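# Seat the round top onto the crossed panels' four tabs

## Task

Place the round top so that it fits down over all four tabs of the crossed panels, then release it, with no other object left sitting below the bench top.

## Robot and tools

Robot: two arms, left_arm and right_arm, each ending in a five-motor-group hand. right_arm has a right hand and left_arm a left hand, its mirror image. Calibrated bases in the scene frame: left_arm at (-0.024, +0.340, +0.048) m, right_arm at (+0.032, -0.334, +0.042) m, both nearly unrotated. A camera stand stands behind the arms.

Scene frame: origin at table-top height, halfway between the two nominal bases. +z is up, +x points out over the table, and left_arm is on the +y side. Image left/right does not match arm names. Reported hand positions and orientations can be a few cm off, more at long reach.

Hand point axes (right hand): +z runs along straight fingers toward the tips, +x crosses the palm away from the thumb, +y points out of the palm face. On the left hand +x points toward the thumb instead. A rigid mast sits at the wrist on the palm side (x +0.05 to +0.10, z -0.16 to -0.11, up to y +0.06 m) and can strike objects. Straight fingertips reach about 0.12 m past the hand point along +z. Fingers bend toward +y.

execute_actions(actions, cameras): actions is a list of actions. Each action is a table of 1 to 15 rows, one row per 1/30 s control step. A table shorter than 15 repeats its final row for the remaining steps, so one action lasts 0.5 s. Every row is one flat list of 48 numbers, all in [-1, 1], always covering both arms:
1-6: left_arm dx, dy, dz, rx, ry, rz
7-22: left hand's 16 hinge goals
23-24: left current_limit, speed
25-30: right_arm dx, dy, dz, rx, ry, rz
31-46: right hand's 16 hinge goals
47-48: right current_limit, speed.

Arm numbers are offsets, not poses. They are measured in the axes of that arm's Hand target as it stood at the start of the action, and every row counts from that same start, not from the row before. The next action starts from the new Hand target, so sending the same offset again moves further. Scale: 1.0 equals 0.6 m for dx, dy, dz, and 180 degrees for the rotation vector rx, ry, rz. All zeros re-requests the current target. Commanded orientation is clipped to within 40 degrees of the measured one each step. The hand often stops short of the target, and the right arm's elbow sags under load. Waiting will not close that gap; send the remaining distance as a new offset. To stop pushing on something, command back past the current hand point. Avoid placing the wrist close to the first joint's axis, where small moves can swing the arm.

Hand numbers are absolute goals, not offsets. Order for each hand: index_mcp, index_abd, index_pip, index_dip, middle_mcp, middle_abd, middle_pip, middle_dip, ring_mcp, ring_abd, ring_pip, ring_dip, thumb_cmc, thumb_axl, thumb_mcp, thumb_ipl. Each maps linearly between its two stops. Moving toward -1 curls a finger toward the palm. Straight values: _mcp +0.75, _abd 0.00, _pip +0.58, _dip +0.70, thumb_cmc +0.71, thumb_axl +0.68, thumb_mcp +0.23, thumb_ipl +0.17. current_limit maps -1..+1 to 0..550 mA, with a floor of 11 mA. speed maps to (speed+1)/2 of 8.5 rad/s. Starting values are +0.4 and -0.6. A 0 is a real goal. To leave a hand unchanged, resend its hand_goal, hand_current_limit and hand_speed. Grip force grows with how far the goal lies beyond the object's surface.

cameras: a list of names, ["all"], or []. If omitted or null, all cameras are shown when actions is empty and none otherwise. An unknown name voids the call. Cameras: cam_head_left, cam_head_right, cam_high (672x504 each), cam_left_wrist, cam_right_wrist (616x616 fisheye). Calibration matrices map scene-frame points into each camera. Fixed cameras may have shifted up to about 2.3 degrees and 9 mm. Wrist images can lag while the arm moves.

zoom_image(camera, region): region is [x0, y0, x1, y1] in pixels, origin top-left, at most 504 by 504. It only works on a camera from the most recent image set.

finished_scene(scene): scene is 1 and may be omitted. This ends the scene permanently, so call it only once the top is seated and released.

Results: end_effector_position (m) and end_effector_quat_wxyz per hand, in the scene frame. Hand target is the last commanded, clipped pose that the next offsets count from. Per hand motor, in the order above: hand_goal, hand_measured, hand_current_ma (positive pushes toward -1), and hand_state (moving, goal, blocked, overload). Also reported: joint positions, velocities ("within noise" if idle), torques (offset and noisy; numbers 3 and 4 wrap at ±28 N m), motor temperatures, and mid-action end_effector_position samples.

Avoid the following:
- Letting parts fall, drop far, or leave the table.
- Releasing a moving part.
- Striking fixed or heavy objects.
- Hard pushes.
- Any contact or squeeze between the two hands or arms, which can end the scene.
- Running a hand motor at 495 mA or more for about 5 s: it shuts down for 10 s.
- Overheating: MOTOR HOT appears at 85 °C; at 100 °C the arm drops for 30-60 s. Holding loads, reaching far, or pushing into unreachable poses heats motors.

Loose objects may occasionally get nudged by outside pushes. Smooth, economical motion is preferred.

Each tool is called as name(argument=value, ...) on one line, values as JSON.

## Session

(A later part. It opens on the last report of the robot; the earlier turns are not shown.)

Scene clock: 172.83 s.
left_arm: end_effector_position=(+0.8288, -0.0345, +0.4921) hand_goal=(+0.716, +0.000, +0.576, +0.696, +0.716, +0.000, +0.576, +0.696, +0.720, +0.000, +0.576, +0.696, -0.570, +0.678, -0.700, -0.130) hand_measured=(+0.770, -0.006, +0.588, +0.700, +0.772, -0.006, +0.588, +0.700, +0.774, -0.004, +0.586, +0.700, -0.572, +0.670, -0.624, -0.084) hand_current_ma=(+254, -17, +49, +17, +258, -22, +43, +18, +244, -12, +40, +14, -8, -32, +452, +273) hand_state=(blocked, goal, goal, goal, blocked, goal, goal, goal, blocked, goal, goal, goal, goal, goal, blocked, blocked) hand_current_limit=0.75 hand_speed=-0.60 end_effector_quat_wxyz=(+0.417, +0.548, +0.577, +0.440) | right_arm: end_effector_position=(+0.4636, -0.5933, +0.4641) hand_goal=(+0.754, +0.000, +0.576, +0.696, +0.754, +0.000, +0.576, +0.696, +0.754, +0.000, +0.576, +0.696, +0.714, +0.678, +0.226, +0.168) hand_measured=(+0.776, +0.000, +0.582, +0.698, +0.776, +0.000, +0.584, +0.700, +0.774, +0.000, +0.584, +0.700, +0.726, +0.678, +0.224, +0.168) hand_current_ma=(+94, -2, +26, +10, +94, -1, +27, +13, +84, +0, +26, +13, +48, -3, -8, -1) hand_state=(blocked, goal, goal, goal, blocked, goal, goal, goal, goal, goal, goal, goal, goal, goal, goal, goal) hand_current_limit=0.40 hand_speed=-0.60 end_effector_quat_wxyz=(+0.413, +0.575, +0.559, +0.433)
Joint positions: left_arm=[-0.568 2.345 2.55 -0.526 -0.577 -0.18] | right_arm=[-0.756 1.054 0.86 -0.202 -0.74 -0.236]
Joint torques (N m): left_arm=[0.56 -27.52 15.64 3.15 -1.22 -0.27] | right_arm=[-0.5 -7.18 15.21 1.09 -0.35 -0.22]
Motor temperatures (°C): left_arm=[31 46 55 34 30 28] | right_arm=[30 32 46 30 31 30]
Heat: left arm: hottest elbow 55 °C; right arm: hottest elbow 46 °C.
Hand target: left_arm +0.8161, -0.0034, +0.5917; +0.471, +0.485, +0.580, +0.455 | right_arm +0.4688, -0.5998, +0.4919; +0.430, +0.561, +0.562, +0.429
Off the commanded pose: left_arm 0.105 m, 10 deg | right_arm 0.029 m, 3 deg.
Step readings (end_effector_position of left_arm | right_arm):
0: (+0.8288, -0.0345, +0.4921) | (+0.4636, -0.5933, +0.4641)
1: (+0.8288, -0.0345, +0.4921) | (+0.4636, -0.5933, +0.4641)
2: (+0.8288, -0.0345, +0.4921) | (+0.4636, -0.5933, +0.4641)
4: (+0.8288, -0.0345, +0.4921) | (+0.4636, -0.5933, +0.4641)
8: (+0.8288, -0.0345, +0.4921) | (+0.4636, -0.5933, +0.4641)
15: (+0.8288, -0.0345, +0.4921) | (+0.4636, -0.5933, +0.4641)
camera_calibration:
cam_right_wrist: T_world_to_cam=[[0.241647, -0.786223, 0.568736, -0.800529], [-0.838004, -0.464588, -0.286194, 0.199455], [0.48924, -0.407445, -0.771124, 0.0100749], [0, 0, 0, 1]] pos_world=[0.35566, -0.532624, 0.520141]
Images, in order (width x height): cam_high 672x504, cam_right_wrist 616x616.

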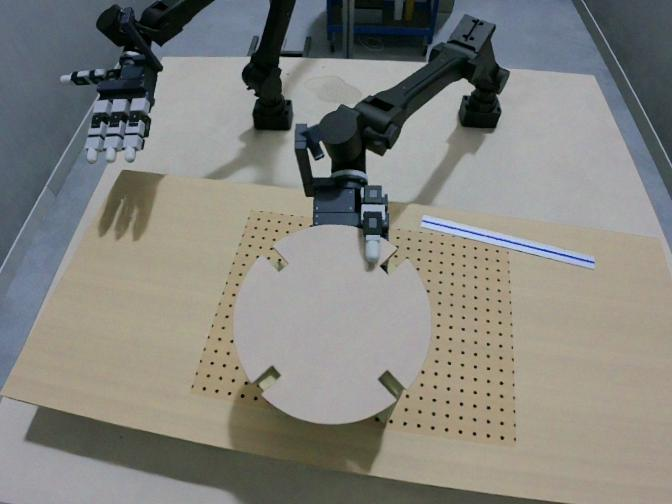

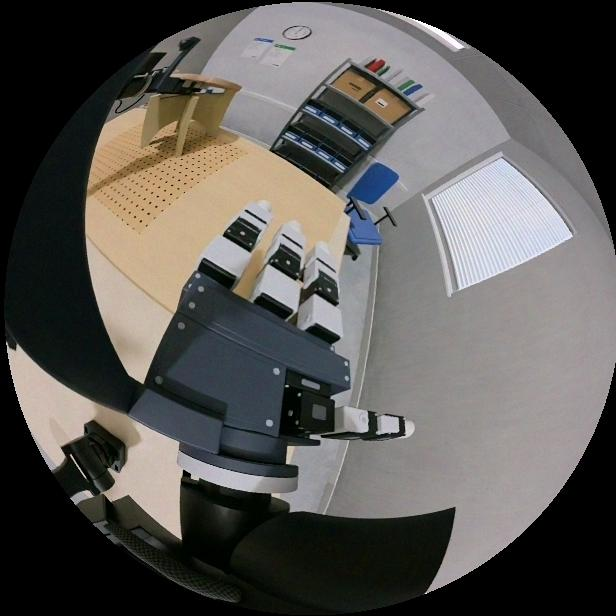

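execute_actions(actions=[[[0.005,0,-0.005,0,0,0,0.715,0,0.576,0.696,0.715,0,0.576,0.696,0.72,0,0.576,0.696,-0.571,0.678,-0.7,-0.13,0.75,-0.6,0,0,0,0,0,0,0.754,0,0.576,0.696,0.754,0,0.576,0.696,0.754,0,0.576,0.696,0.714,0.678,0.226,0.168,0.4,-0.6],[0.01,0,-0.01,0,0,0,0.715,0,0.576,0.696,0.715,0,0.576,0.696,0.72,0,0.576,0.696,-0.571,0.678,-0.7,-0.13,0.75,-0.6,0,0,0,0,0,0,0.754,0,0.576,0.696,0.754,0,0.576,0.696,0.754,0,0.576,0.696,0.714,0.678,0.226,0.168,0.4,-0.6]]], cameras=["cam_high"])

zoom_image(camera="cam_high", region=[240, 340, 300, 400])

Scene clock: 173.97 s.
left_arm: end_effector_position=(+0.8288, -0.0345, +0.4921) hand_goal=(+0.716, +0.000, +0.576, +0.696, +0.716, +0.000, +0.576, +0.696, +0.720, +0.000, +0.576, +0.696, -0.570, +0.678, -0.700, -0.130) hand_measured=(+0.770, -0.006, +0.588, +0.700, +0.772, -0.006, +0.588, +0.700, +0.774, -0.004, +0.586, +0.700, -0.572, +0.670, -0.624, -0.084) hand_current_ma=(+254, -17, +49, +17, +258, -22, +43, +18, +244, -12, +40, +14, -8, -32, +452, +273) hand_state=(blocked, goal, goal, goal, blocked, goal, goal, goal, blocked, goal, goal, goal, goal, goal, blocked, blocked) hand_current_limit=0.75 hand_speed=-0.60 end_effector_quat_wxyz=(+0.417, +0.548, +0.577, +0.440) | right_arm: end_effector_position=(+0.4636, -0.5933, +0.4641) hand_goal=(+0.754, +0.000, +0.576, +0.696, +0.754, +0.000, +0.576, +0.696, +0.754, +0.000, +0.576, +0.696, +0.714, +0.678, +0.226, +0.168) hand_measured=(+0.776, +0.000, +0.582, +0.698, +0.776, +0.000, +0.584, +0.700, +0.774, +0.000, +0.584, +0.700, +0.726, +0.678, +0.224, +0.168) hand_current_ma=(+94, -2, +26, +10, +94, -1, +27, +13, +84, +0, +26, +13, +48, -3, -8, -1) hand_state=(blocked, goal, goal, goal, blocked, goal, goal, goal, goal, goal, goal, goal, goal, goal, goal, goal) hand_current_limit=0.40 hand_speed=-0.60 end_effector_quat_wxyz=(+0.413, +0.575, +0.559, +0.433)
Joint positions: left_arm=[-0.568 2.345 2.55 -0.526 -0.577 -0.18] | right_arm=[-0.756 1.054 0.86 -0.202 -0.74 -0.236]
Joint torques (N m): left_arm=[0.79 -29.16 13.07 3.63 -1.19 -0.27] | right_arm=[-0.5 -7.18 15.21 1.09 -0.35 -0.22]
Motor temperatures (°C): left_arm=[31 46 55 34 30 28] | right_arm=[30 32 46 30 31 30]
Heat: left arm: hottest elbow 55 °C; right arm: hottest elbow 46 °C.
Hand target: left_arm +0.8096, +0.0021, +0.5920; +0.471, +0.485, +0.580, +0.455 | right_arm +0.4688, -0.5998, +0.4919; +0.430, +0.561, +0.562, +0.429
Off the commanded pose: left_arm 0.108 m, 10 deg | right_arm 0.029 m, 3 deg.
Step readings (end_effector_position of left_arm | right_arm):
0: (+0.8288, -0.0345, +0.4921) | (+0.4636, -0.5933, +0.4641)
1: (+0.8288, -0.0345, +0.4921) | (+0.4636, -0.5933, +0.4641)
2: (+0.8288, -0.0345, +0.4921) | (+0.4636, -0.5933, +0.4641)
4: (+0.8288, -0.0345, +0.4921) | (+0.4636, -0.5933, +0.4641)
8: (+0.8288, -0.0345, +0.4921) | (+0.4636, -0.5933, +0.4641)
15: (+0.8288, -0.0345, +0.4921) | (+0.4636, -0.5933, +0.4641)
Images, in order (width x height): cam_high 672x504.

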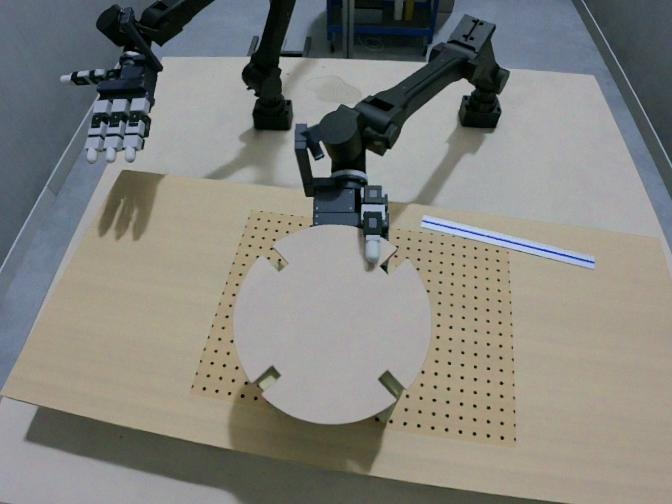

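Scaled by 8.400 from the camera's 672x504 image, which has a finer 960x720 frame.

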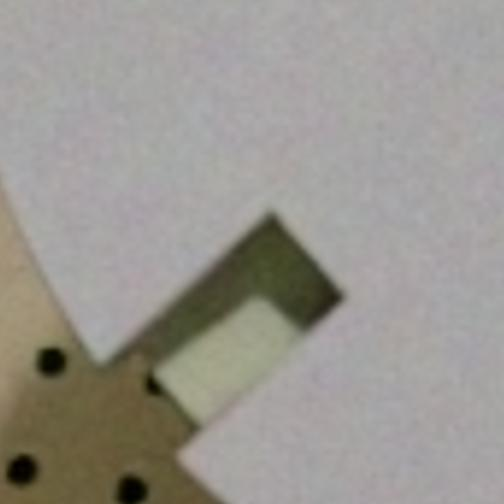

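execute_actions(actions=[[[0,0,0,0,0,0,0.73,0,0.576,0.696,0.73,0,0.576,0.696,0.735,0,0.576,0.696,-0.571,0.678,-0.66,-0.11,0.75,-0.9,0,0,0,0,0,0,0.754,0,0.576,0.696,0.754,0,0.576,0.696,0.754,0,0.576,0.696,0.714,0.678,0.226,0.168,0.4,-0.6]]], cameras=["cam_high"])

zoom_image(camera="cam_high", region=[210, 200, 440, 440])

Scene clock: 174.93 s.
left_arm: end_effector_position=(+0.8288, -0.0345, +0.4921) hand_goal=(+0.730, +0.000, +0.576, +0.696, +0.730, +0.000, +0.576, +0.696, +0.736, +0.000, +0.576, +0.696, -0.570, +0.678, -0.660, -0.110) hand_measured=(+0.770, -0.006, +0.588, +0.700, +0.772, -0.006, +0.588, +0.700, +0.774, -0.004, +0.586, +0.700, -0.572, +0.670, -0.622, -0.080) hand_current_ma=(+185, -17, +49, +17, +189, -22, +43, +18, +166, -12, +40, +14, -8, -32, +211, +168) hand_state=(blocked, goal, goal, goal, blocked, goal, goal, goal, blocked, goal, goal, goal, goal, goal, blocked, blocked) hand_current_limit=0.75 hand_speed=-0.90 end_effector_quat_wxyz=(+0.417, +0.547, +0.577, +0.440) | right_arm: end_effector_position=(+0.4636, -0.5933, +0.4641) hand_goal=(+0.754, +0.000, +0.576, +0.696, +0.754, +0.000, +0.576, +0.696, +0.754, +0.000, +0.576, +0.696, +0.714, +0.678, +0.226, +0.168) hand_measured=(+0.776, +0.000, +0.582, +0.698, +0.776, +0.000, +0.584, +0.700, +0.774, +0.000, +0.584, +0.700, +0.726, +0.678, +0.224, +0.168) hand_current_ma=(+94, -2, +26, +10, +94, -1, +27, +13, +84, +0, +26, +13, +48, -3, -8, -1) hand_state=(blocked, goal, goal, goal, blocked, goal, goal, goal, goal, goal, goal, goal, goal, goal, goal, goal) hand_current_limit=0.40 hand_speed=-0.60 end_effector_quat_wxyz=(+0.413, +0.575, +0.559, +0.433)
Joint positions: left_arm=[-0.568 2.345 2.55 -0.526 -0.577 -0.18] | right_arm=[-0.756 1.054 0.86 -0.202 -0.74 -0.236]
Joint torques (N m): left_arm=[0.85 -29.16 13.07 3.62 -1.18 -0.28] | right_arm=[-0.44 -7.18 15.21 1.09 -0.35 -0.23]
Motor temperatures (°C): left_arm=[31 46 55 34 30 28] | right_arm=[30 32 46 30 31 30]
Heat: left arm: hottest elbow 55 °C; right arm: hottest elbow 46 °C.
Hand target: left_arm +0.8096, +0.0021, +0.5920; +0.471, +0.485, +0.580, +0.455 | right_arm +0.4688, -0.5998, +0.4919; +0.430, +0.561, +0.562, +0.429
Off the commanded pose: left_arm 0.108 m, 10 deg | right_arm 0.029 m, 3 deg.
Step readings (end_effector_position of left_arm | right_arm):
0: (+0.8288, -0.0345, +0.4921) | (+0.4636, -0.5933, +0.4641)
1: (+0.8288, -0.0345, +0.4921) | (+0.4636, -0.5933, +0.4641)
2: (+0.8288, -0.0345, +0.4921) | (+0.4636, -0.5933, +0.4641)
4: (+0.8288, -0.0345, +0.4921) | (+0.4636, -0.5933, +0.4641)
8: (+0.8288, -0.0345, +0.4921) | (+0.4636, -0.5933, +0.4641)
15: (+0.8288, -0.0345, +0.4921) | (+0.4636, -0.5933, +0.4641)
Images, in order (width x height): cam_high 672x504.

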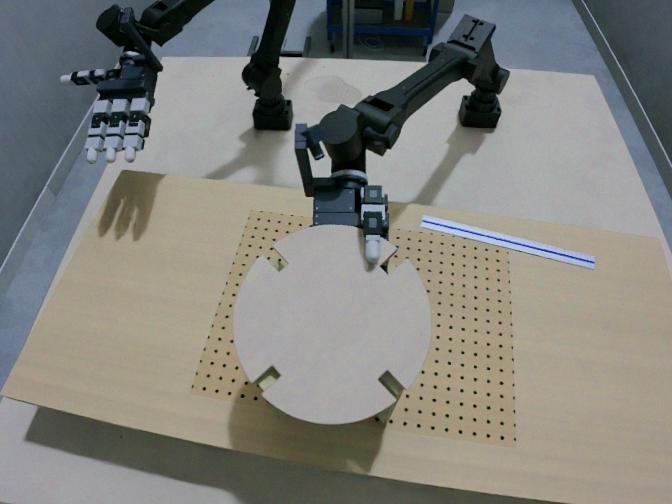

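Scaled by 2.100 from the camera's 672x504 image, which has a finer 960x720 frame.

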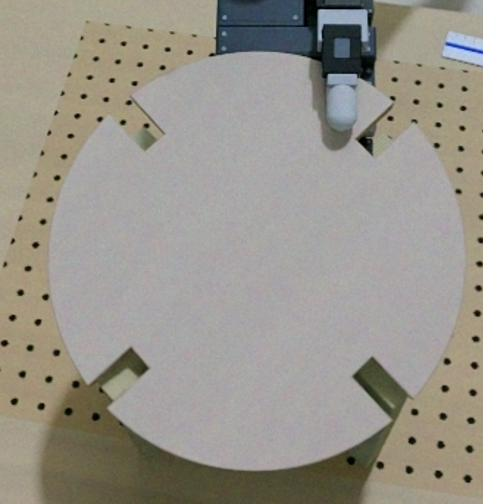

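execute_actions(actions=[[[0,0,0,0,0,0,0.742,0,0.576,0.696,0.742,0,0.576,0.696,0.745,0,0.576,0.696,-0.571,0.678,-0.6,-0.07,0.75,-0.9,0,0,0,0,0,0,0.754,0,0.576,0.696,0.754,0,0.576,0.696,0.754,0,0.576,0.696,0.714,0.678,0.226,0.168,0.4,-0.6]],[[0,0,0,0,0,0,0.742,0,0.576,0.696,0.742,0,0.576,0.696,0.745,0,0.576,0.696,-0.571,0.678,-0.45,-0.0,0.75,-0.85,0,0,0,0,0,0,0.754,0,0.576,0.696,0.754,0,0.576,0.696,0.754,0,0.576,0.696,0.714,0.678,0.226,0.168,0.4,-0.6]]], cameras=["cam_high","cam_right_wrist"])

zoom_image(camera="cam_high", region=[210, 200, 440, 440])

zoom_image(camera="cam_right_wrist", region=[120, 50, 260, 130])

Scene clock: 176.63 s.
left_arm: end_effector_position=(+0.8286, -0.0334, +0.4923) hand_goal=(+0.742, +0.000, +0.576, +0.696, +0.742, +0.000, +0.576, +0.696, +0.746, +0.000, +0.576, +0.696, -0.570, +0.678, -0.450, +0.000) hand_measured=(+0.772, -0.006, +0.588, +0.700, +0.772, -0.006, +0.588, +0.700, +0.776, -0.004, +0.586, +0.700, -0.572, +0.676, -0.462, -0.004) hand_current_ma=(+133, -17, +49, +17, +136, -22, +44, +18, +129, -12, +40, +14, -8, -11, -59, -23) hand_state=(blocked, goal, goal, goal, blocked, goal, goal, goal, blocked, goal, goal, goal, goal, goal, goal, goal) hand_current_limit=0.75 hand_speed=-0.85 end_effector_quat_wxyz=(+0.416, +0.546, +0.578, +0.441) | right_arm: end_effector_position=(+0.4636, -0.5933, +0.4641) hand_goal=(+0.754, +0.000, +0.576, +0.696, +0.754, +0.000, +0.576, +0.696, +0.754, +0.000, +0.576, +0.696, +0.714, +0.678, +0.226, +0.168) hand_measured=(+0.776, +0.000, +0.582, +0.698, +0.776, +0.000, +0.584, +0.700, +0.774, +0.000, +0.584, +0.700, +0.726, +0.678, +0.224, +0.168) hand_current_ma=(+94, -2, +26, +10, +94, -1, +27, +13, +84, +0, +26, +13, +48, -3, -8, -1) hand_state=(blocked, goal, goal, goal, blocked, goal, goal, goal, goal, goal, goal, goal, goal, goal, goal, goal) hand_current_limit=0.40 hand_speed=-0.60 end_effector_quat_wxyz=(+0.413, +0.575, +0.559, +0.433)
Joint positions: left_arm=[-0.568 2.345 2.55 -0.526 -0.583 -0.181] | right_arm=[-0.756 1.054 0.86 -0.202 -0.74 -0.236]
Joint torques (N m): left_arm=[0.85 -29.27 12.85 3.66 -0.98 -0.26] | right_arm=[-0.44 -7.18 15.21 1.09 -0.35 -0.22]
Motor temperatures (°C): left_arm=[31 46 55 34 31 28] | right_arm=[30 32 46 30 31 30]
Heat: left arm: hottest elbow 55 °C; right arm: hottest elbow 46 °C.
Hand target: left_arm +0.8096, +0.0021, +0.5920; +0.471, +0.484, +0.580, +0.455 | right_arm +0.4688, -0.5998, +0.4919; +0.430, +0.561, +0.562, +0.429
Off the commanded pose: left_arm 0.108 m, 10 deg | right_arm 0.029 m, 3 deg.
Step readings (end_effector_position of left_arm | right_arm):
0: (+0.8288, -0.0345, +0.4921) | (+0.4636, -0.5933, +0.4641)
1: (+0.8288, -0.0345, +0.4921) | (+0.4636, -0.5933, +0.4641)
2: (+0.8288, -0.0344, +0.4921) | (+0.4636, -0.5933, +0.4641)
4: (+0.8288, -0.0342, +0.4921) | (+0.4636, -0.5933, +0.4641)
8: (+0.8286, -0.0335, +0.4923) | (+0.4636, -0.5933, +0.4641)
15: (+0.8286, -0.0334, +0.4923) | (+0.4636, -0.5933, +0.4641)
16: (+0.8286, -0.0334, +0.4923) | (+0.4636, -0.5933, +0.4641)
17: (+0.8286, -0.0334, +0.4923) | (+0.4636, -0.5933, +0.4641)
19: (+0.8286, -0.0334, +0.4923) | (+0.4636, -0.5933, +0.4641)
23: (+0.8286, -0.0334, +0.4923) | (+0.4636, -0.5933, +0.4641)
30: (+0.8286, -0.0334, +0.4923) | (+0.4636, -0.5933, +0.4641)
camera_calibration:
cam_right_wrist: T_world_to_cam=[[0.241647, -0.786223, 0.568736, -0.800529], [-0.838004, -0.464588, -0.286194, 0.199455], [0.48924, -0.407445, -0.771124, 0.0100749], [0, 0, 0, 1]] pos_world=[0.35566, -0.532624, 0.520141]
Images, in order (width x height): cam_high 672x504, cam_right_wrist 616x616.

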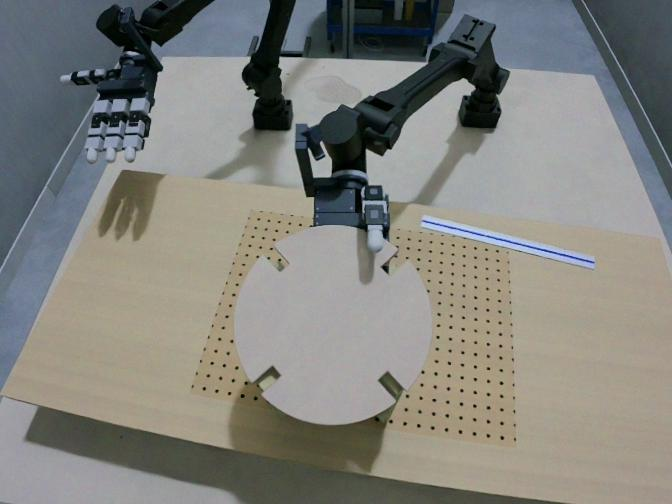

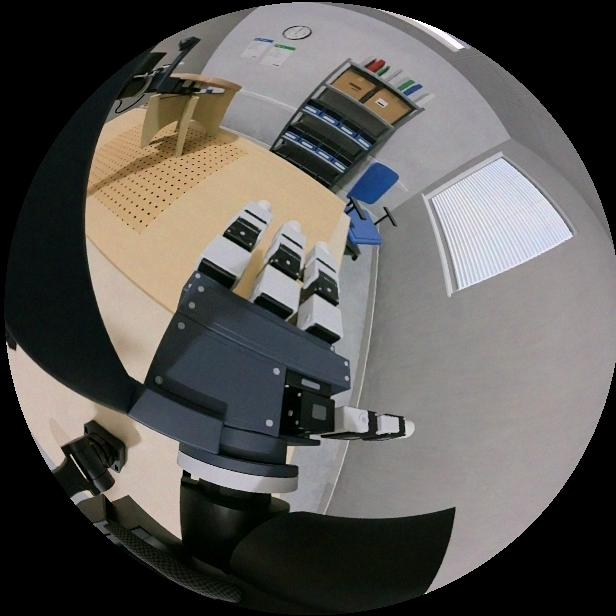

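Scaled by 2.100 from the camera's 672x504 image, which has a finer 960x720 frame.

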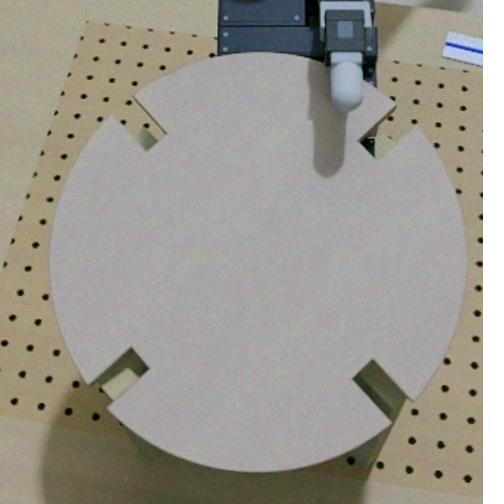

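Scaled by 3.600 from the camera's 616x616 image, which has a finer 880x880 frame.

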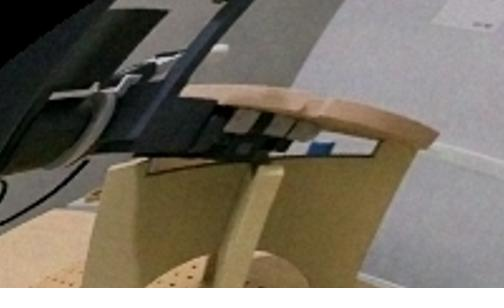

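execute_actions(actions=[[[0,0,0,0,0,0,0.77,0,0.576,0.696,0.77,0,0.576,0.696,0.773,0,0.576,0.696,-0.571,0.678,-0.3,0.1,0.75,-0.9,0,0,0,0,0,0,0.754,0,0.576,0.696,0.754,0,0.576,0.696,0.754,0,0.576,0.696,0.714,0.678,0.226,0.168,0.4,-0.6]]], cameras=["cam_high","cam_right_wrist"])

zoom_image(camera="cam_high", region=[210, 200, 440, 440])

zoom_image(camera="cam_right_wrist", region=[120, 50, 260, 130])

Scene clock: 178.27 s.
left_arm: end_effector_position=(+0.8287, -0.0304, +0.4939) hand_goal=(+0.770, +0.000, +0.576, +0.696, +0.770, +0.000, +0.576, +0.696, +0.774, +0.000, +0.576, +0.696, -0.570, +0.678, -0.300, +0.100) hand_measured=(+0.782, -0.006, +0.588, +0.700, +0.786, -0.004, +0.584, +0.700, +0.796, -0.002, +0.584, +0.700, -0.572, +0.676, -0.312, +0.096) hand_current_ma=(+48, -17, +43, +17, +66, -11, +33, +15, +91, -5, +27, +12, -8, -11, -55, -23) hand_state=(goal, goal, goal, goal, goal, goal, goal, goal, blocked, goal, goal, goal, goal, goal, goal, goal) hand_current_limit=0.75 hand_speed=-0.90 end_effector_quat_wxyz=(+0.415, +0.543, +0.580, +0.444) | right_arm: end_effector_position=(+0.4636, -0.5933, +0.4641) hand_goal=(+0.754, +0.000, +0.576, +0.696, +0.754, +0.000, +0.576, +0.696, +0.754, +0.000, +0.576, +0.696, +0.714, +0.678, +0.226, +0.168) hand_measured=(+0.776, +0.000, +0.582, +0.698, +0.776, +0.000, +0.584, +0.700, +0.774, +0.000, +0.584, +0.700, +0.726, +0.678, +0.224, +0.168) hand_current_ma=(+94, -2, +26, +10, +94, -1, +27, +13, +84, +0, +26, +13, +48, -3, -8, -1) hand_state=(blocked, goal, goal, goal, blocked, goal, goal, goal, goal, goal, goal, goal, goal, goal, goal, goal) hand_current_limit=0.40 hand_speed=-0.60 end_effector_quat_wxyz=(+0.413, +0.575, +0.559, +0.433)
Joint positions: left_arm=[-0.566 2.344 2.55 -0.526 -0.589 -0.182] | right_arm=[-0.756 1.054 0.86 -0.202 -0.74 -0.236]
Joint torques (N m): left_arm=[0.56 -29.22 12.55 3.67 -0.71 -0.25] | right_arm=[-0.44 -7.12 15.21 1.07 -0.36 -0.23]
Motor temperatures (°C): left_arm=[31 47 55 34 31 28] | right_arm=[30 32 46 30 31 30]
Heat: left arm: hottest elbow 55 °C; right arm: hottest elbow 46 °C.
Hand target: left_arm +0.8096, +0.0022, +0.5920; +0.471, +0.484, +0.580, +0.455 | right_arm +0.4688, -0.5998, +0.4919; +0.430, +0.561, +0.562, +0.429
Off the commanded pose: left_arm 0.105 m, 9 deg | right_arm 0.029 m, 3 deg.
Step readings (end_effector_position of left_arm | right_arm):
0: (+0.8286, -0.0334, +0.4923) | (+0.4636, -0.5933, +0.4641)
1: (+0.8286, -0.0334, +0.4923) | (+0.4636, -0.5933, +0.4641)
2: (+0.8286, -0.0334, +0.4923) | (+0.4636, -0.5933, +0.4641)
4: (+0.8284, -0.0326, +0.4924) | (+0.4636, -0.5933, +0.4641)
8: (+0.8285, -0.0307, +0.4939) | (+0.4636, -0.5933, +0.4641)
15: (+0.8287, -0.0304, +0.4939) | (+0.4636, -0.5933, +0.4641)
camera_calibration:
cam_right_wrist: T_world_to_cam=[[0.241647, -0.786223, 0.568736, -0.800529], [-0.838004, -0.464588, -0.286194, 0.199455], [0.48924, -0.407445, -0.771124, 0.0100749], [0, 0, 0, 1]] pos_world=[0.35566, -0.532624, 0.520141]
Images, in order (width x height): cam_high 672x504, cam_right_wrist 616x616.

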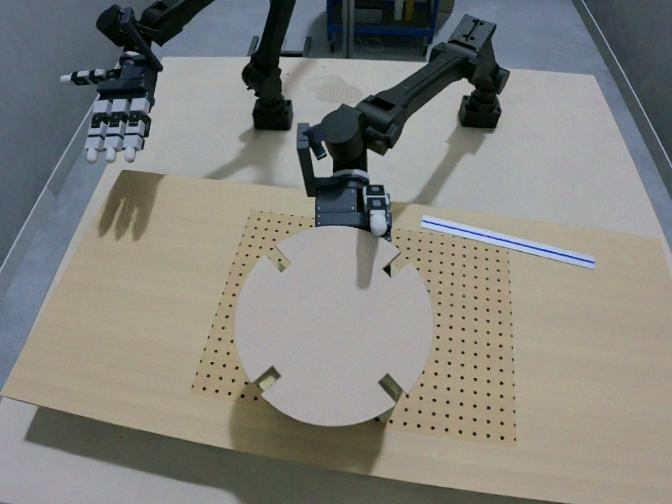

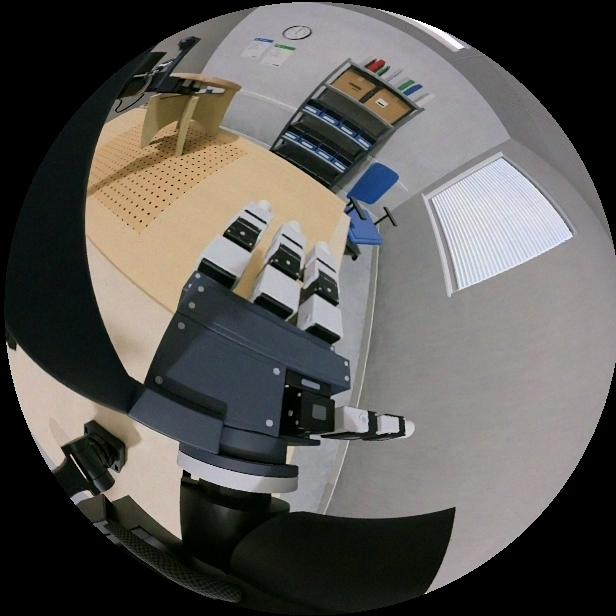

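Scaled by 2.100 from the camera's 672x504 image, which has a finer 960x720 frame.

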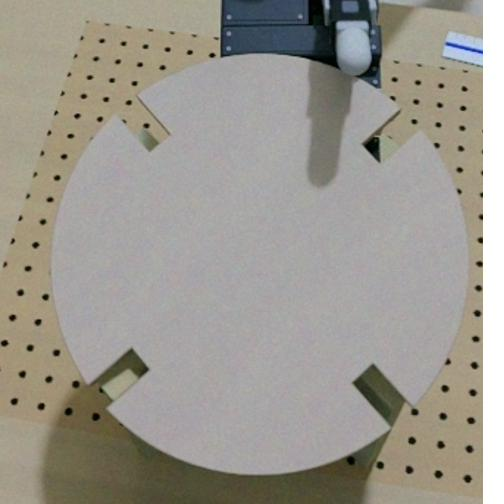

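Scaled by 3.600 from the camera's 616x616 image, which has a finer 880x880 frame.

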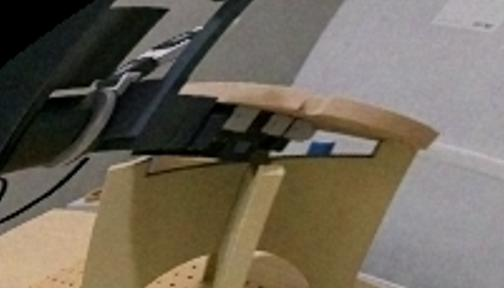

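zoom_image(camera="cam_right_wrist", region=[150, 70, 210, 110])

zoom_image(camera="cam_high", region=[355, 225, 425, 295])

zoom_image(camera="cam_high", region=[245, 225, 315, 295])

Scaled by 8.400 from the camera's 616x616 image, which has a finer 880x880 frame.

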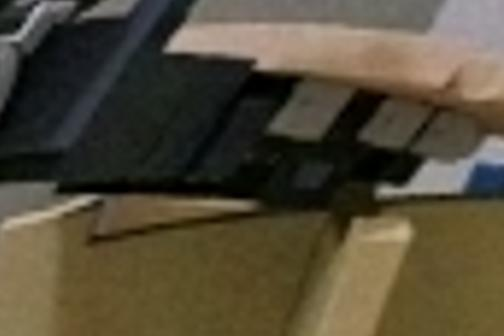

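Scaled by 7.200 from the camera's 672x504 image, which has a finer 960x720 frame.

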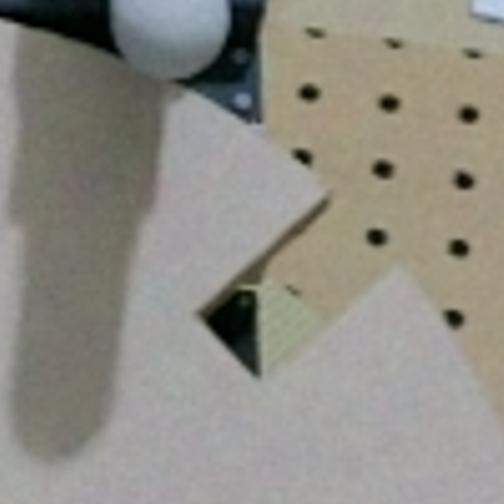

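Scaled by 7.200 from the camera's 672x504 image, which has a finer 960x720 frame.

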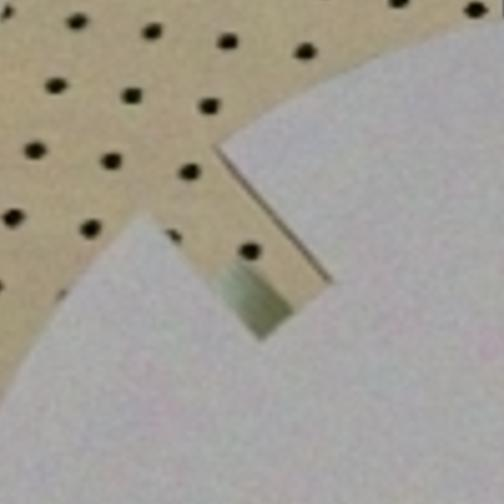

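execute_actions(actions=[[[-0.0043,0.0005,-0.011,0,0,0,0.77,0,0.576,0.696,0.77,0,0.576,0.696,0.773,0,0.576,0.696,-0.571,0.678,-0.3,0.1,0.75,-0.9,0,0,0,0,0,0,0.754,0,0.576,0.696,0.754,0,0.576,0.696,0.754,0,0.576,0.696,0.714,0.678,0.226,0.168,0.4,-0.6],[-0.0086,0.0009,-0.022,0,0,0,0.77,0,0.576,0.696,0.77,0,0.576,0.696,0.773,0,0.576,0.696,-0.571,0.678,-0.3,0.1,0.75,-0.9,0,0,0,0,0,0,0.754,0,0.576,0.696,0.754,0,0.576,0.696,0.754,0,0.576,0.696,0.714,0.678,0.226,0.168,0.4,-0.6],[-0.0129,0.0014,-0.033,0,0,0,0.77,0,0.576,0.696,0.77,0,0.576,0.696,0.773,0,0.576,0.696,-0.571,0.678,-0.3,0.1,0.75,-0.9,0,0,0,0,0,0,0.754,0,0.576,0.696,0.754,0,0.576,0.696,0.754,0,0.576,0.696,0.714,0.678,0.226,0.168,0.4,-0.6],[-0.0172,0.0018,-0.0442,0,0,0,0.77,0,0.576,0.696,0.77,0,0.576,0.696,0.773,0,0.576,0.696,-0.571,0.678,-0.3,0.1,0.75,-0.9,0,0,0,0,0,0,0.754,0,0.576,0.696,0.754,0,0.576,0.696,0.754,0,0.576,0.696,0.714,0.678,0.226,0.168,0.4,-0.6]]], cameras=["cam_high","cam_right_wrist"])

zoom_image(camera="cam_high", region=[210, 200, 440, 440])

zoom_image(camera="cam_right_wrist", region=[120, 50, 260, 130])

Scene clock: 180.67 s.
left_arm: end_effector_position=(+0.8187, -0.0266, +0.5013) hand_goal=(+0.770, +0.000, +0.576, +0.696, +0.770, +0.000, +0.576, +0.696, +0.774, +0.000, +0.576, +0.696, -0.570, +0.678, -0.300, +0.100) hand_measured=(+0.788, -0.006, +0.588, +0.700, +0.794, -0.004, +0.586, +0.700, +0.802, -0.002, +0.584, +0.700, -0.572, +0.676, -0.310, +0.096) hand_current_ma=(+75, -17, +43, +17, +102, -11, +38, +15, +120, -4, +27, +12, -8, -11, -55, -23) hand_state=(goal, goal, goal, goal, blocked, goal, goal, goal, blocked, goal, goal, goal, goal, goal, goal, goal) hand_current_limit=0.75 hand_speed=-0.90 end_effector_quat_wxyz=(+0.409, +0.537, +0.586, +0.448) | right_arm: end_effector_position=(+0.4636, -0.5933, +0.4641) hand_goal=(+0.754, +0.000, +0.576, +0.696, +0.754, +0.000, +0.576, +0.696, +0.754, +0.000, +0.576, +0.696, +0.714, +0.678, +0.226, +0.168) hand_measured=(+0.776, +0.000, +0.582, +0.698, +0.776, +0.000, +0.584, +0.700, +0.774, +0.000, +0.584, +0.700, +0.726, +0.678, +0.224, +0.168) hand_current_ma=(+94, -2, +26, +10, +94, -1, +27, +13, +84, +0, +26, +13, +48, -3, -8, -1) hand_state=(blocked, goal, goal, goal, blocked, goal, goal, goal, goal, goal, goal, goal, goal, goal, goal, goal) hand_current_limit=0.40 hand_speed=-0.60 end_effector_quat_wxyz=(+0.413, +0.575, +0.559, +0.433)
Joint positions: left_arm=[-0.572 2.308 2.507 -0.526 -0.616 -0.192] | right_arm=[-0.756 1.054 0.86 -0.202 -0.74 -0.236]
Joint torques (N m): left_arm=[-1.2 -29.51 11.43 3.93 -0.78 -0.24] | right_arm=[-0.44 -7.18 15.23 1.09 -0.35 -0.22]
Motor temperatures (°C): left_arm=[31 48 55 34 31 28] | right_arm=[30 32 46 30 31 30]
Heat: left arm: hottest elbow 55 °C; right arm: hottest elbow 46 °C.
Hand target: left_arm +0.7846, -0.0100, +0.5976; +0.470, +0.485, +0.580, +0.455 | right_arm +0.4688, -0.5998, +0.4919; +0.430, +0.561, +0.562, +0.429
Off the commanded pose: left_arm 0.104 m, 9 deg | right_arm 0.029 m, 3 deg.
Step readings (end_effector_position of left_arm | right_arm):
0: (+0.8287, -0.0304, +0.4939) | (+0.4636, -0.5933, +0.4641)
1: (+0.8287, -0.0304, +0.4939) | (+0.4636, -0.5933, +0.4641)
2: (+0.8286, -0.0303, +0.4939) | (+0.4636, -0.5933, +0.4641)
4: (+0.8282, -0.0293, +0.4948) | (+0.4636, -0.5933, +0.4641)
8: (+0.8260, -0.0268, +0.4973) | (+0.4636, -0.5933, +0.4641)
15: (+0.8207, -0.0272, +0.5003) | (+0.4636, -0.5933, +0.4641)
camera_calibration:
cam_right_wrist: T_world_to_cam=[[0.241647, -0.786223, 0.568736, -0.800529], [-0.838004, -0.464588, -0.286194, 0.199455], [0.48924, -0.407445, -0.771124, 0.0100749], [0, 0, 0, 1]] pos_world=[0.35566, -0.532624, 0.520141]
Images, in order (width x height): cam_high 672x504, cam_right_wrist 616x616.

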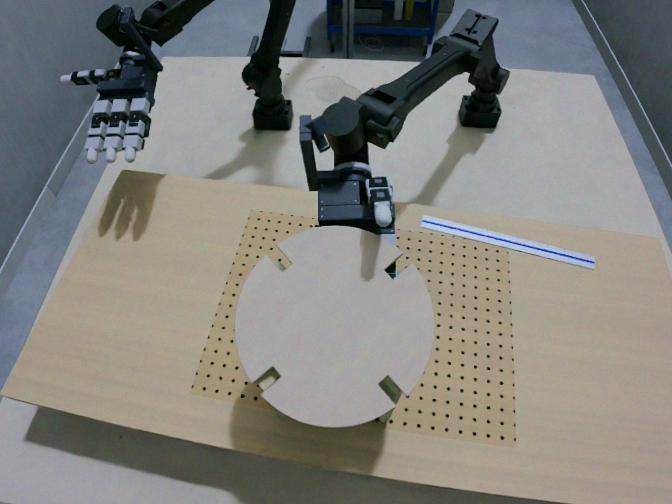

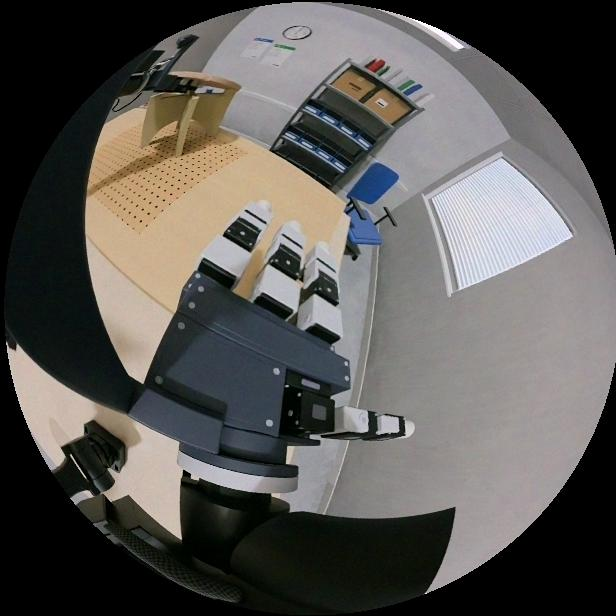

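Scaled by 2.100 from the camera's 672x504 image, which has a finer 960x720 frame.

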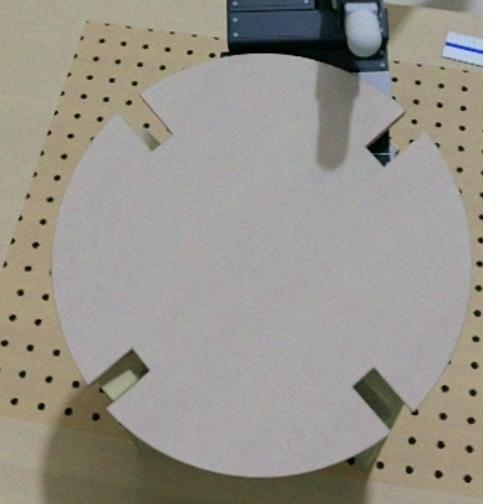

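Scaled by 3.600 from the camera's 616x616 image, which has a finer 880x880 frame.

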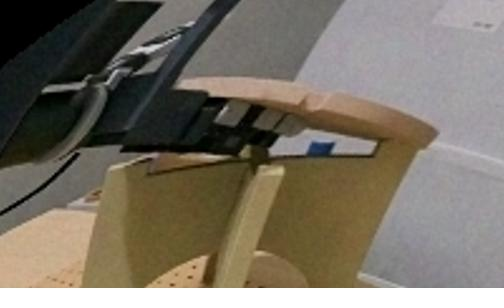

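execute_actions(actions=[[[-0.01,-0.0008,-0.0042,0.0004,-0.0041,0.0006,0.77,0,0.576,0.696,0.77,0,0.576,0.696,0.773,0,0.576,0.696,-0.571,0.678,-0.3,0.1,0.75,-0.9,0,0,0,0,0,0,0.754,0,0.576,0.696,0.754,0,0.576,0.696,0.754,0,0.576,0.696,0.714,0.678,0.226,0.168,0.4,-0.6],[-0.02,-0.0016,-0.0084,0.0008,-0.0082,0.0012,0.77,0,0.576,0.696,0.77,0,0.576,0.696,0.773,0,0.576,0.696,-0.571,0.678,-0.3,0.1,0.75,-0.9,0,0,0,0,0,0,0.754,0,0.576,0.696,0.754,0,0.576,0.696,0.754,0,0.576,0.696,0.714,0.678,0.226,0.168,0.4,-0.6],[-0.03,-0.0024,-0.0126,0.0012,-0.0123,0.0018,0.77,0,0.576,0.696,0.77,0,0.576,0.696,0.773,0,0.576,0.696,-0.571,0.678,-0.3,0.1,0.75,-0.9,0,0,0,0,0,0,0.754,0,0.576,0.696,0.754,0,0.576,0.696,0.754,0,0.576,0.696,0.714,0.678,0.226,0.168,0.4,-0.6],[-0.0405,-0.0033,-0.0167,0.0017,-0.0164,0.0024,0.77,0,0.576,0.696,0.77,0,0.576,0.696,0.773,0,0.576,0.696,-0.571,0.678,-0.3,0.1,0.75,-0.9,0,0,0,0,0,0,0.754,0,0.576,0.696,0.754,0,0.576,0.696,0.754,0,0.576,0.696,0.714,0.678,0.226,0.168,0.4,-0.6]]], cameras=["cam_high","cam_right_wrist"])

zoom_image(camera="cam_high", region=[210, 200, 440, 440])

zoom_image(camera="cam_right_wrist", region=[120, 50, 260, 130])

Scene clock: 182.00 s.
left_arm: end_effector_position=(+0.8099, -0.0349, +0.5045) hand_goal=(+0.770, +0.000, +0.576, +0.696, +0.770, +0.000, +0.576, +0.696, +0.774, +0.000, +0.576, +0.696, -0.570, +0.678, -0.300, +0.100) hand_measured=(+0.794, +0.006, +0.586, +0.700, +0.796, +0.002, +0.588, +0.700, +0.802, +0.000, +0.584, +0.700, -0.572, +0.676, -0.310, +0.096) hand_current_ma=(+104, +19, +37, +16, +113, +8, +44, +15, +126, -1, +26, +12, -8, -11, -55, -23) hand_state=(blocked, goal, goal, goal, blocked, goal, goal, goal, blocked, goal, goal, goal, goal, goal, goal, goal) hand_current_limit=0.75 hand_speed=-0.90 end_effector_quat_wxyz=(+0.414, +0.545, +0.581, +0.441) | right_arm: end_effector_position=(+0.4636, -0.5933, +0.4641) hand_goal=(+0.754, +0.000, +0.576, +0.696, +0.754, +0.000, +0.576, +0.696, +0.754, +0.000, +0.576, +0.696, +0.714, +0.678, +0.226, +0.168) hand_measured=(+0.776, +0.000, +0.582, +0.698, +0.776, +0.000, +0.584, +0.700, +0.774, +0.000, +0.584, +0.700, +0.726, +0.678, +0.224, +0.168) hand_current_ma=(+94, -2, +26, +10, +94, -1, +27, +13, +84, +0, +26, +13, +48, -3, -8, -1) hand_state=(blocked, goal, goal, goal, blocked, goal, goal, goal, goal, goal, goal, goal, goal, goal, goal, goal) hand_current_limit=0.40 hand_speed=-0.60 end_effector_quat_wxyz=(+0.413, +0.575, +0.559, +0.433)
Joint positions: left_arm=[-0.583 2.278 2.466 -0.519 -0.602 -0.193] | right_arm=[-0.756 1.054 0.86 -0.202 -0.74 -0.236]
Joint torques (N m): left_arm=[-2.32 -28.86 11.47 4.33 -0.26 -0.19] | right_arm=[-0.5 -7.18 15.2 1.09 -0.35 -0.22]
Motor temperatures (°C): left_arm=[31 48 55 34 31 28] | right_arm=[30 32 46 30 31 30]
Heat: left arm: hottest elbow 55 °C; right arm: hottest elbow 46 °C.
Hand target: left_arm +0.7766, -0.0348, +0.5997; +0.482, +0.499, +0.567, +0.443 | right_arm +0.4688, -0.5998, +0.4919; +0.430, +0.561, +0.562, +0.429
Off the commanded pose: left_arm 0.101 m, 10 deg | right_arm 0.029 m, 3 deg.
Step readings (end_effector_position of left_arm | right_arm):
0: (+0.8186, -0.0265, +0.5014) | (+0.4636, -0.5933, +0.4641)
1: (+0.8186, -0.0265, +0.5014) | (+0.4636, -0.5933, +0.4641)
2: (+0.8184, -0.0268, +0.5011) | (+0.4636, -0.5933, +0.4641)
4: (+0.8163, -0.0303, +0.5008) | (+0.4636, -0.5933, +0.4641)
8: (+0.8135, -0.0317, +0.5041) | (+0.4636, -0.5933, +0.4641)
15: (+0.8103, -0.0347, +0.5047) | (+0.4636, -0.5933, +0.4641)
camera_calibration:
cam_right_wrist: T_world_to_cam=[[0.241647, -0.786223, 0.568736, -0.800529], [-0.838004, -0.464588, -0.286194, 0.199455], [0.48924, -0.407445, -0.771124, 0.0100749], [0, 0, 0, 1]] pos_world=[0.35566, -0.532624, 0.520141]
Images, in order (width x height): cam_high 672x504, cam_right_wrist 616x616.

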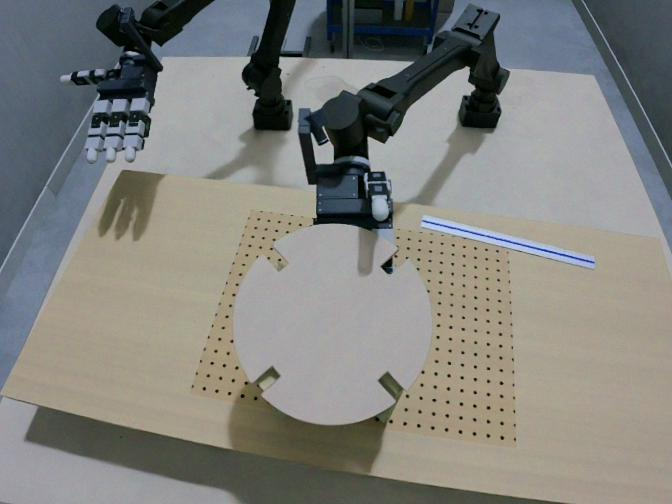

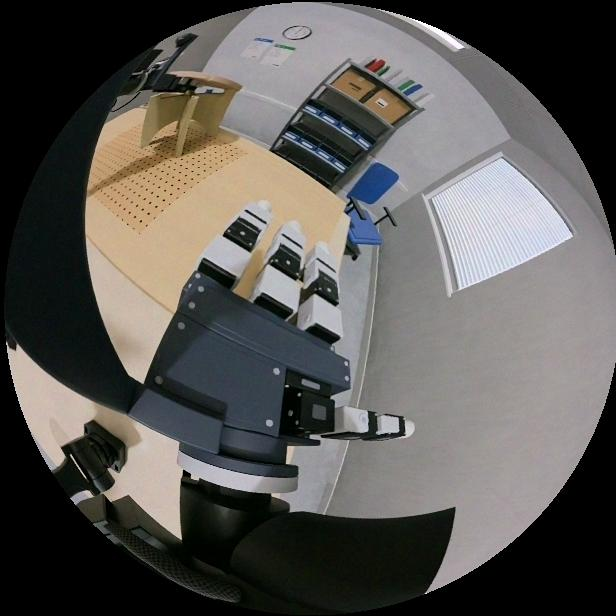

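Scaled by 2.100 from the camera's 672x504 image, which has a finer 960x720 frame.

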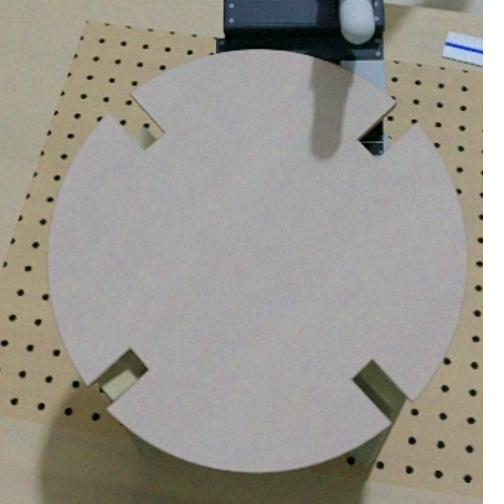

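Scaled by 3.600 from the camera's 616x616 image, which has a finer 880x880 frame.

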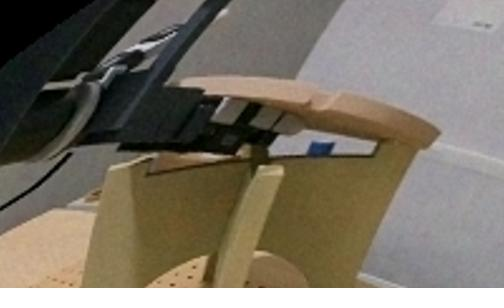

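execute_actions(actions=[[[-0.005,-0.0006,-0.0092,0,0,0,0.77,0,0.576,0.696,0.77,0,0.576,0.696,0.773,0,0.576,0.696,-0.571,0.678,-0.3,0.1,0.75,-0.9,0,0,0,0,0,0,0.754,0,0.576,0.696,0.754,0,0.576,0.696,0.754,0,0.576,0.696,0.714,0.678,0.226,0.168,0.4,-0.6],[-0.01,-0.0012,-0.0184,0,0,0,0.77,0,0.576,0.696,0.77,0,0.576,0.696,0.773,0,0.576,0.696,-0.571,0.678,-0.3,0.1,0.75,-0.9,0,0,0,0,0,0,0.754,0,0.576,0.696,0.754,0,0.576,0.696,0.754,0,0.576,0.696,0.714,0.678,0.226,0.168,0.4,-0.6],[-0.015,-0.0018,-0.0276,0,0,0,0.77,0,0.576,0.696,0.77,0,0.576,0.696,0.773,0,0.576,0.696,-0.571,0.678,-0.3,0.1,0.75,-0.9,0,0,0,0,0,0,0.754,0,0.576,0.696,0.754,0,0.576,0.696,0.754,0,0.576,0.696,0.714,0.678,0.226,0.168,0.4,-0.6],[-0.02,-0.0024,-0.0368,0,0,0,0.77,0,0.576,0.696,0.77,0,0.576,0.696,0.773,0,0.576,0.696,-0.571,0.678,-0.3,0.1,0.75,-0.9,0,0,0,0,0,0,0.754,0,0.576,0.696,0.754,0,0.576,0.696,0.754,0,0.576,0.696,0.714,0.678,0.226,0.168,0.4,-0.6]]], cameras=["cam_high","cam_right_wrist"])

zoom_image(camera="cam_high", region=[210, 200, 440, 440])

zoom_image(camera="cam_right_wrist", region=[120, 50, 260, 130])

Scene clock: 183.53 s.
left_arm: end_effector_position=(+0.7882, -0.0517, +0.5096) hand_goal=(+0.770, +0.000, +0.576, +0.696, +0.770, +0.000, +0.576, +0.696, +0.774, +0.000, +0.576, +0.696, -0.570, +0.678, -0.300, +0.100) hand_measured=(+0.802, +0.008, +0.588, +0.700, +0.800, +0.004, +0.588, +0.700, +0.802, +0.002, +0.586, +0.700, -0.572, +0.676, -0.310, +0.096) hand_current_ma=(+142, +22, +47, +16, +136, +11, +48, +15, +126, +6, +37, +12, -7, -10, -54, -23) hand_state=(blocked, goal, goal, goal, blocked, goal, goal, goal, blocked, goal, goal, goal, goal, goal, goal, goal) hand_current_limit=0.75 hand_speed=-0.90 end_effector_quat_wxyz=(+0.418, +0.544, +0.581, +0.439) | right_arm: end_effector_position=(+0.4636, -0.5933, +0.4641) hand_goal=(+0.754, +0.000, +0.576, +0.696, +0.754, +0.000, +0.576, +0.696, +0.754, +0.000, +0.576, +0.696, +0.714, +0.678, +0.226, +0.168) hand_measured=(+0.776, +0.000, +0.582, +0.698, +0.776, +0.000, +0.584, +0.700, +0.774, +0.000, +0.584, +0.700, +0.726, +0.678, +0.224, +0.168) hand_current_ma=(+94, -2, +26, +10, +94, -1, +27, +13, +84, +0, +26, +13, +48, -3, -8, -1) hand_state=(blocked, goal, goal, goal, blocked, goal, goal, goal, goal, goal, goal, goal, goal, goal, goal, goal) hand_current_limit=0.40 hand_speed=-0.60 end_effector_quat_wxyz=(+0.413, +0.575, +0.559, +0.433)
Joint positions: left_arm=[-0.617 2.237 2.404 -0.502 -0.628 -0.21] | right_arm=[-0.756 1.054 0.86 -0.202 -0.74 -0.236]
Joint torques (N m): left_arm=[-2.08 -28.51 11.45 4.25 -0.46 -0.1] | right_arm=[-0.5 -7.18 15.21 1.09 -0.35 -0.23]
Motor temperatures (°C): left_arm=[31 48 55 34 30 28] | right_arm=[30 32 46 30 31 30]
Heat: left arm: hottest elbow 55 °C; right arm: hottest elbow 46 °C.
Hand target: left_arm +0.7549, -0.0473, +0.6029; +0.482, +0.500, +0.567, +0.443 | right_arm +0.4688, -0.5998, +0.4919; +0.430, +0.561, +0.562, +0.429
Off the commanded pose: left_arm 0.099 m, 9 deg | right_arm 0.029 m, 3 deg.
Step readings (end_effector_position of left_arm | right_arm):
0: (+0.8098, -0.0348, +0.5049) | (+0.4636, -0.5933, +0.4641)
1: (+0.8098, -0.0348, +0.5049) | (+0.4636, -0.5933, +0.4641)
2: (+0.8096, -0.0351, +0.5046) | (+0.4636, -0.5933, +0.4641)
4: (+0.8088, -0.0354, +0.5046) | (+0.4636, -0.5933, +0.4641)
8: (+0.8016, -0.0402, +0.5074) | (+0.4636, -0.5933, +0.4641)
15: (+0.7896, -0.0517, +0.5104) | (+0.4636, -0.5933, +0.4641)
camera_calibration:
cam_right_wrist: T_world_to_cam=[[0.241647, -0.786223, 0.568736, -0.800529], [-0.838004, -0.464588, -0.286194, 0.199455], [0.48924, -0.407445, -0.771124, 0.0100749], [0, 0, 0, 1]] pos_world=[0.35566, -0.532624, 0.520141]
Images, in order (width x height): cam_high 672x504, cam_right_wrist 616x616.

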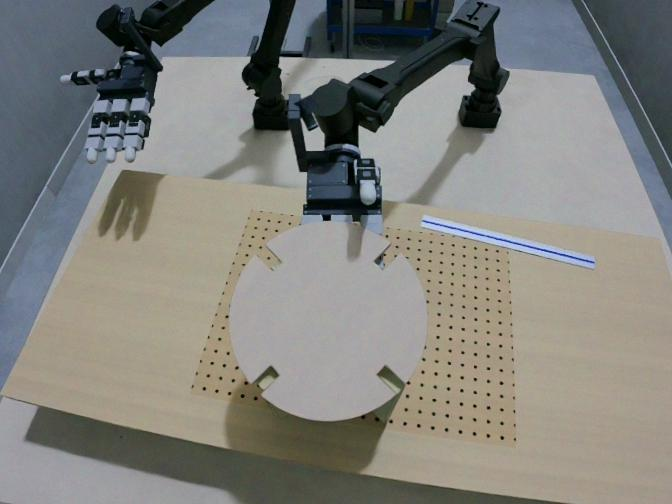

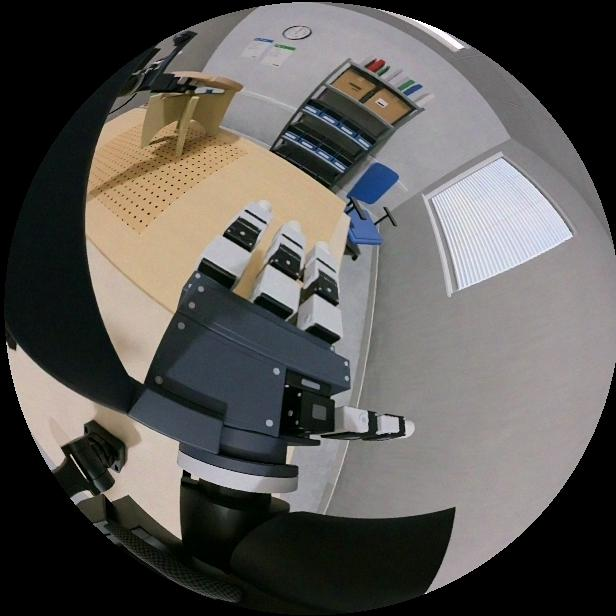

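Scaled by 2.100 from the camera's 672x504 image, which has a finer 960x720 frame.

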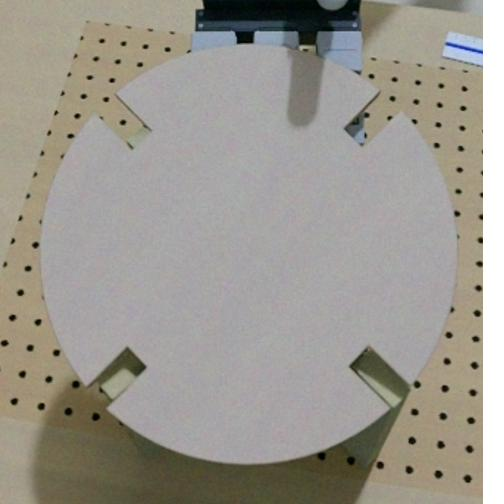

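Scaled by 3.600 from the camera's 616x616 image, which has a finer 880x880 frame.

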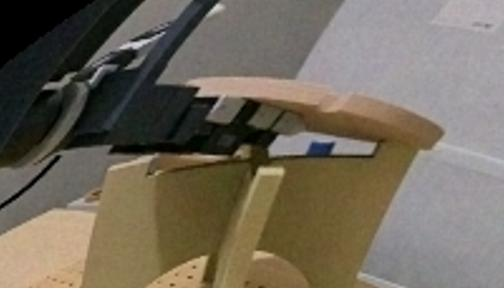

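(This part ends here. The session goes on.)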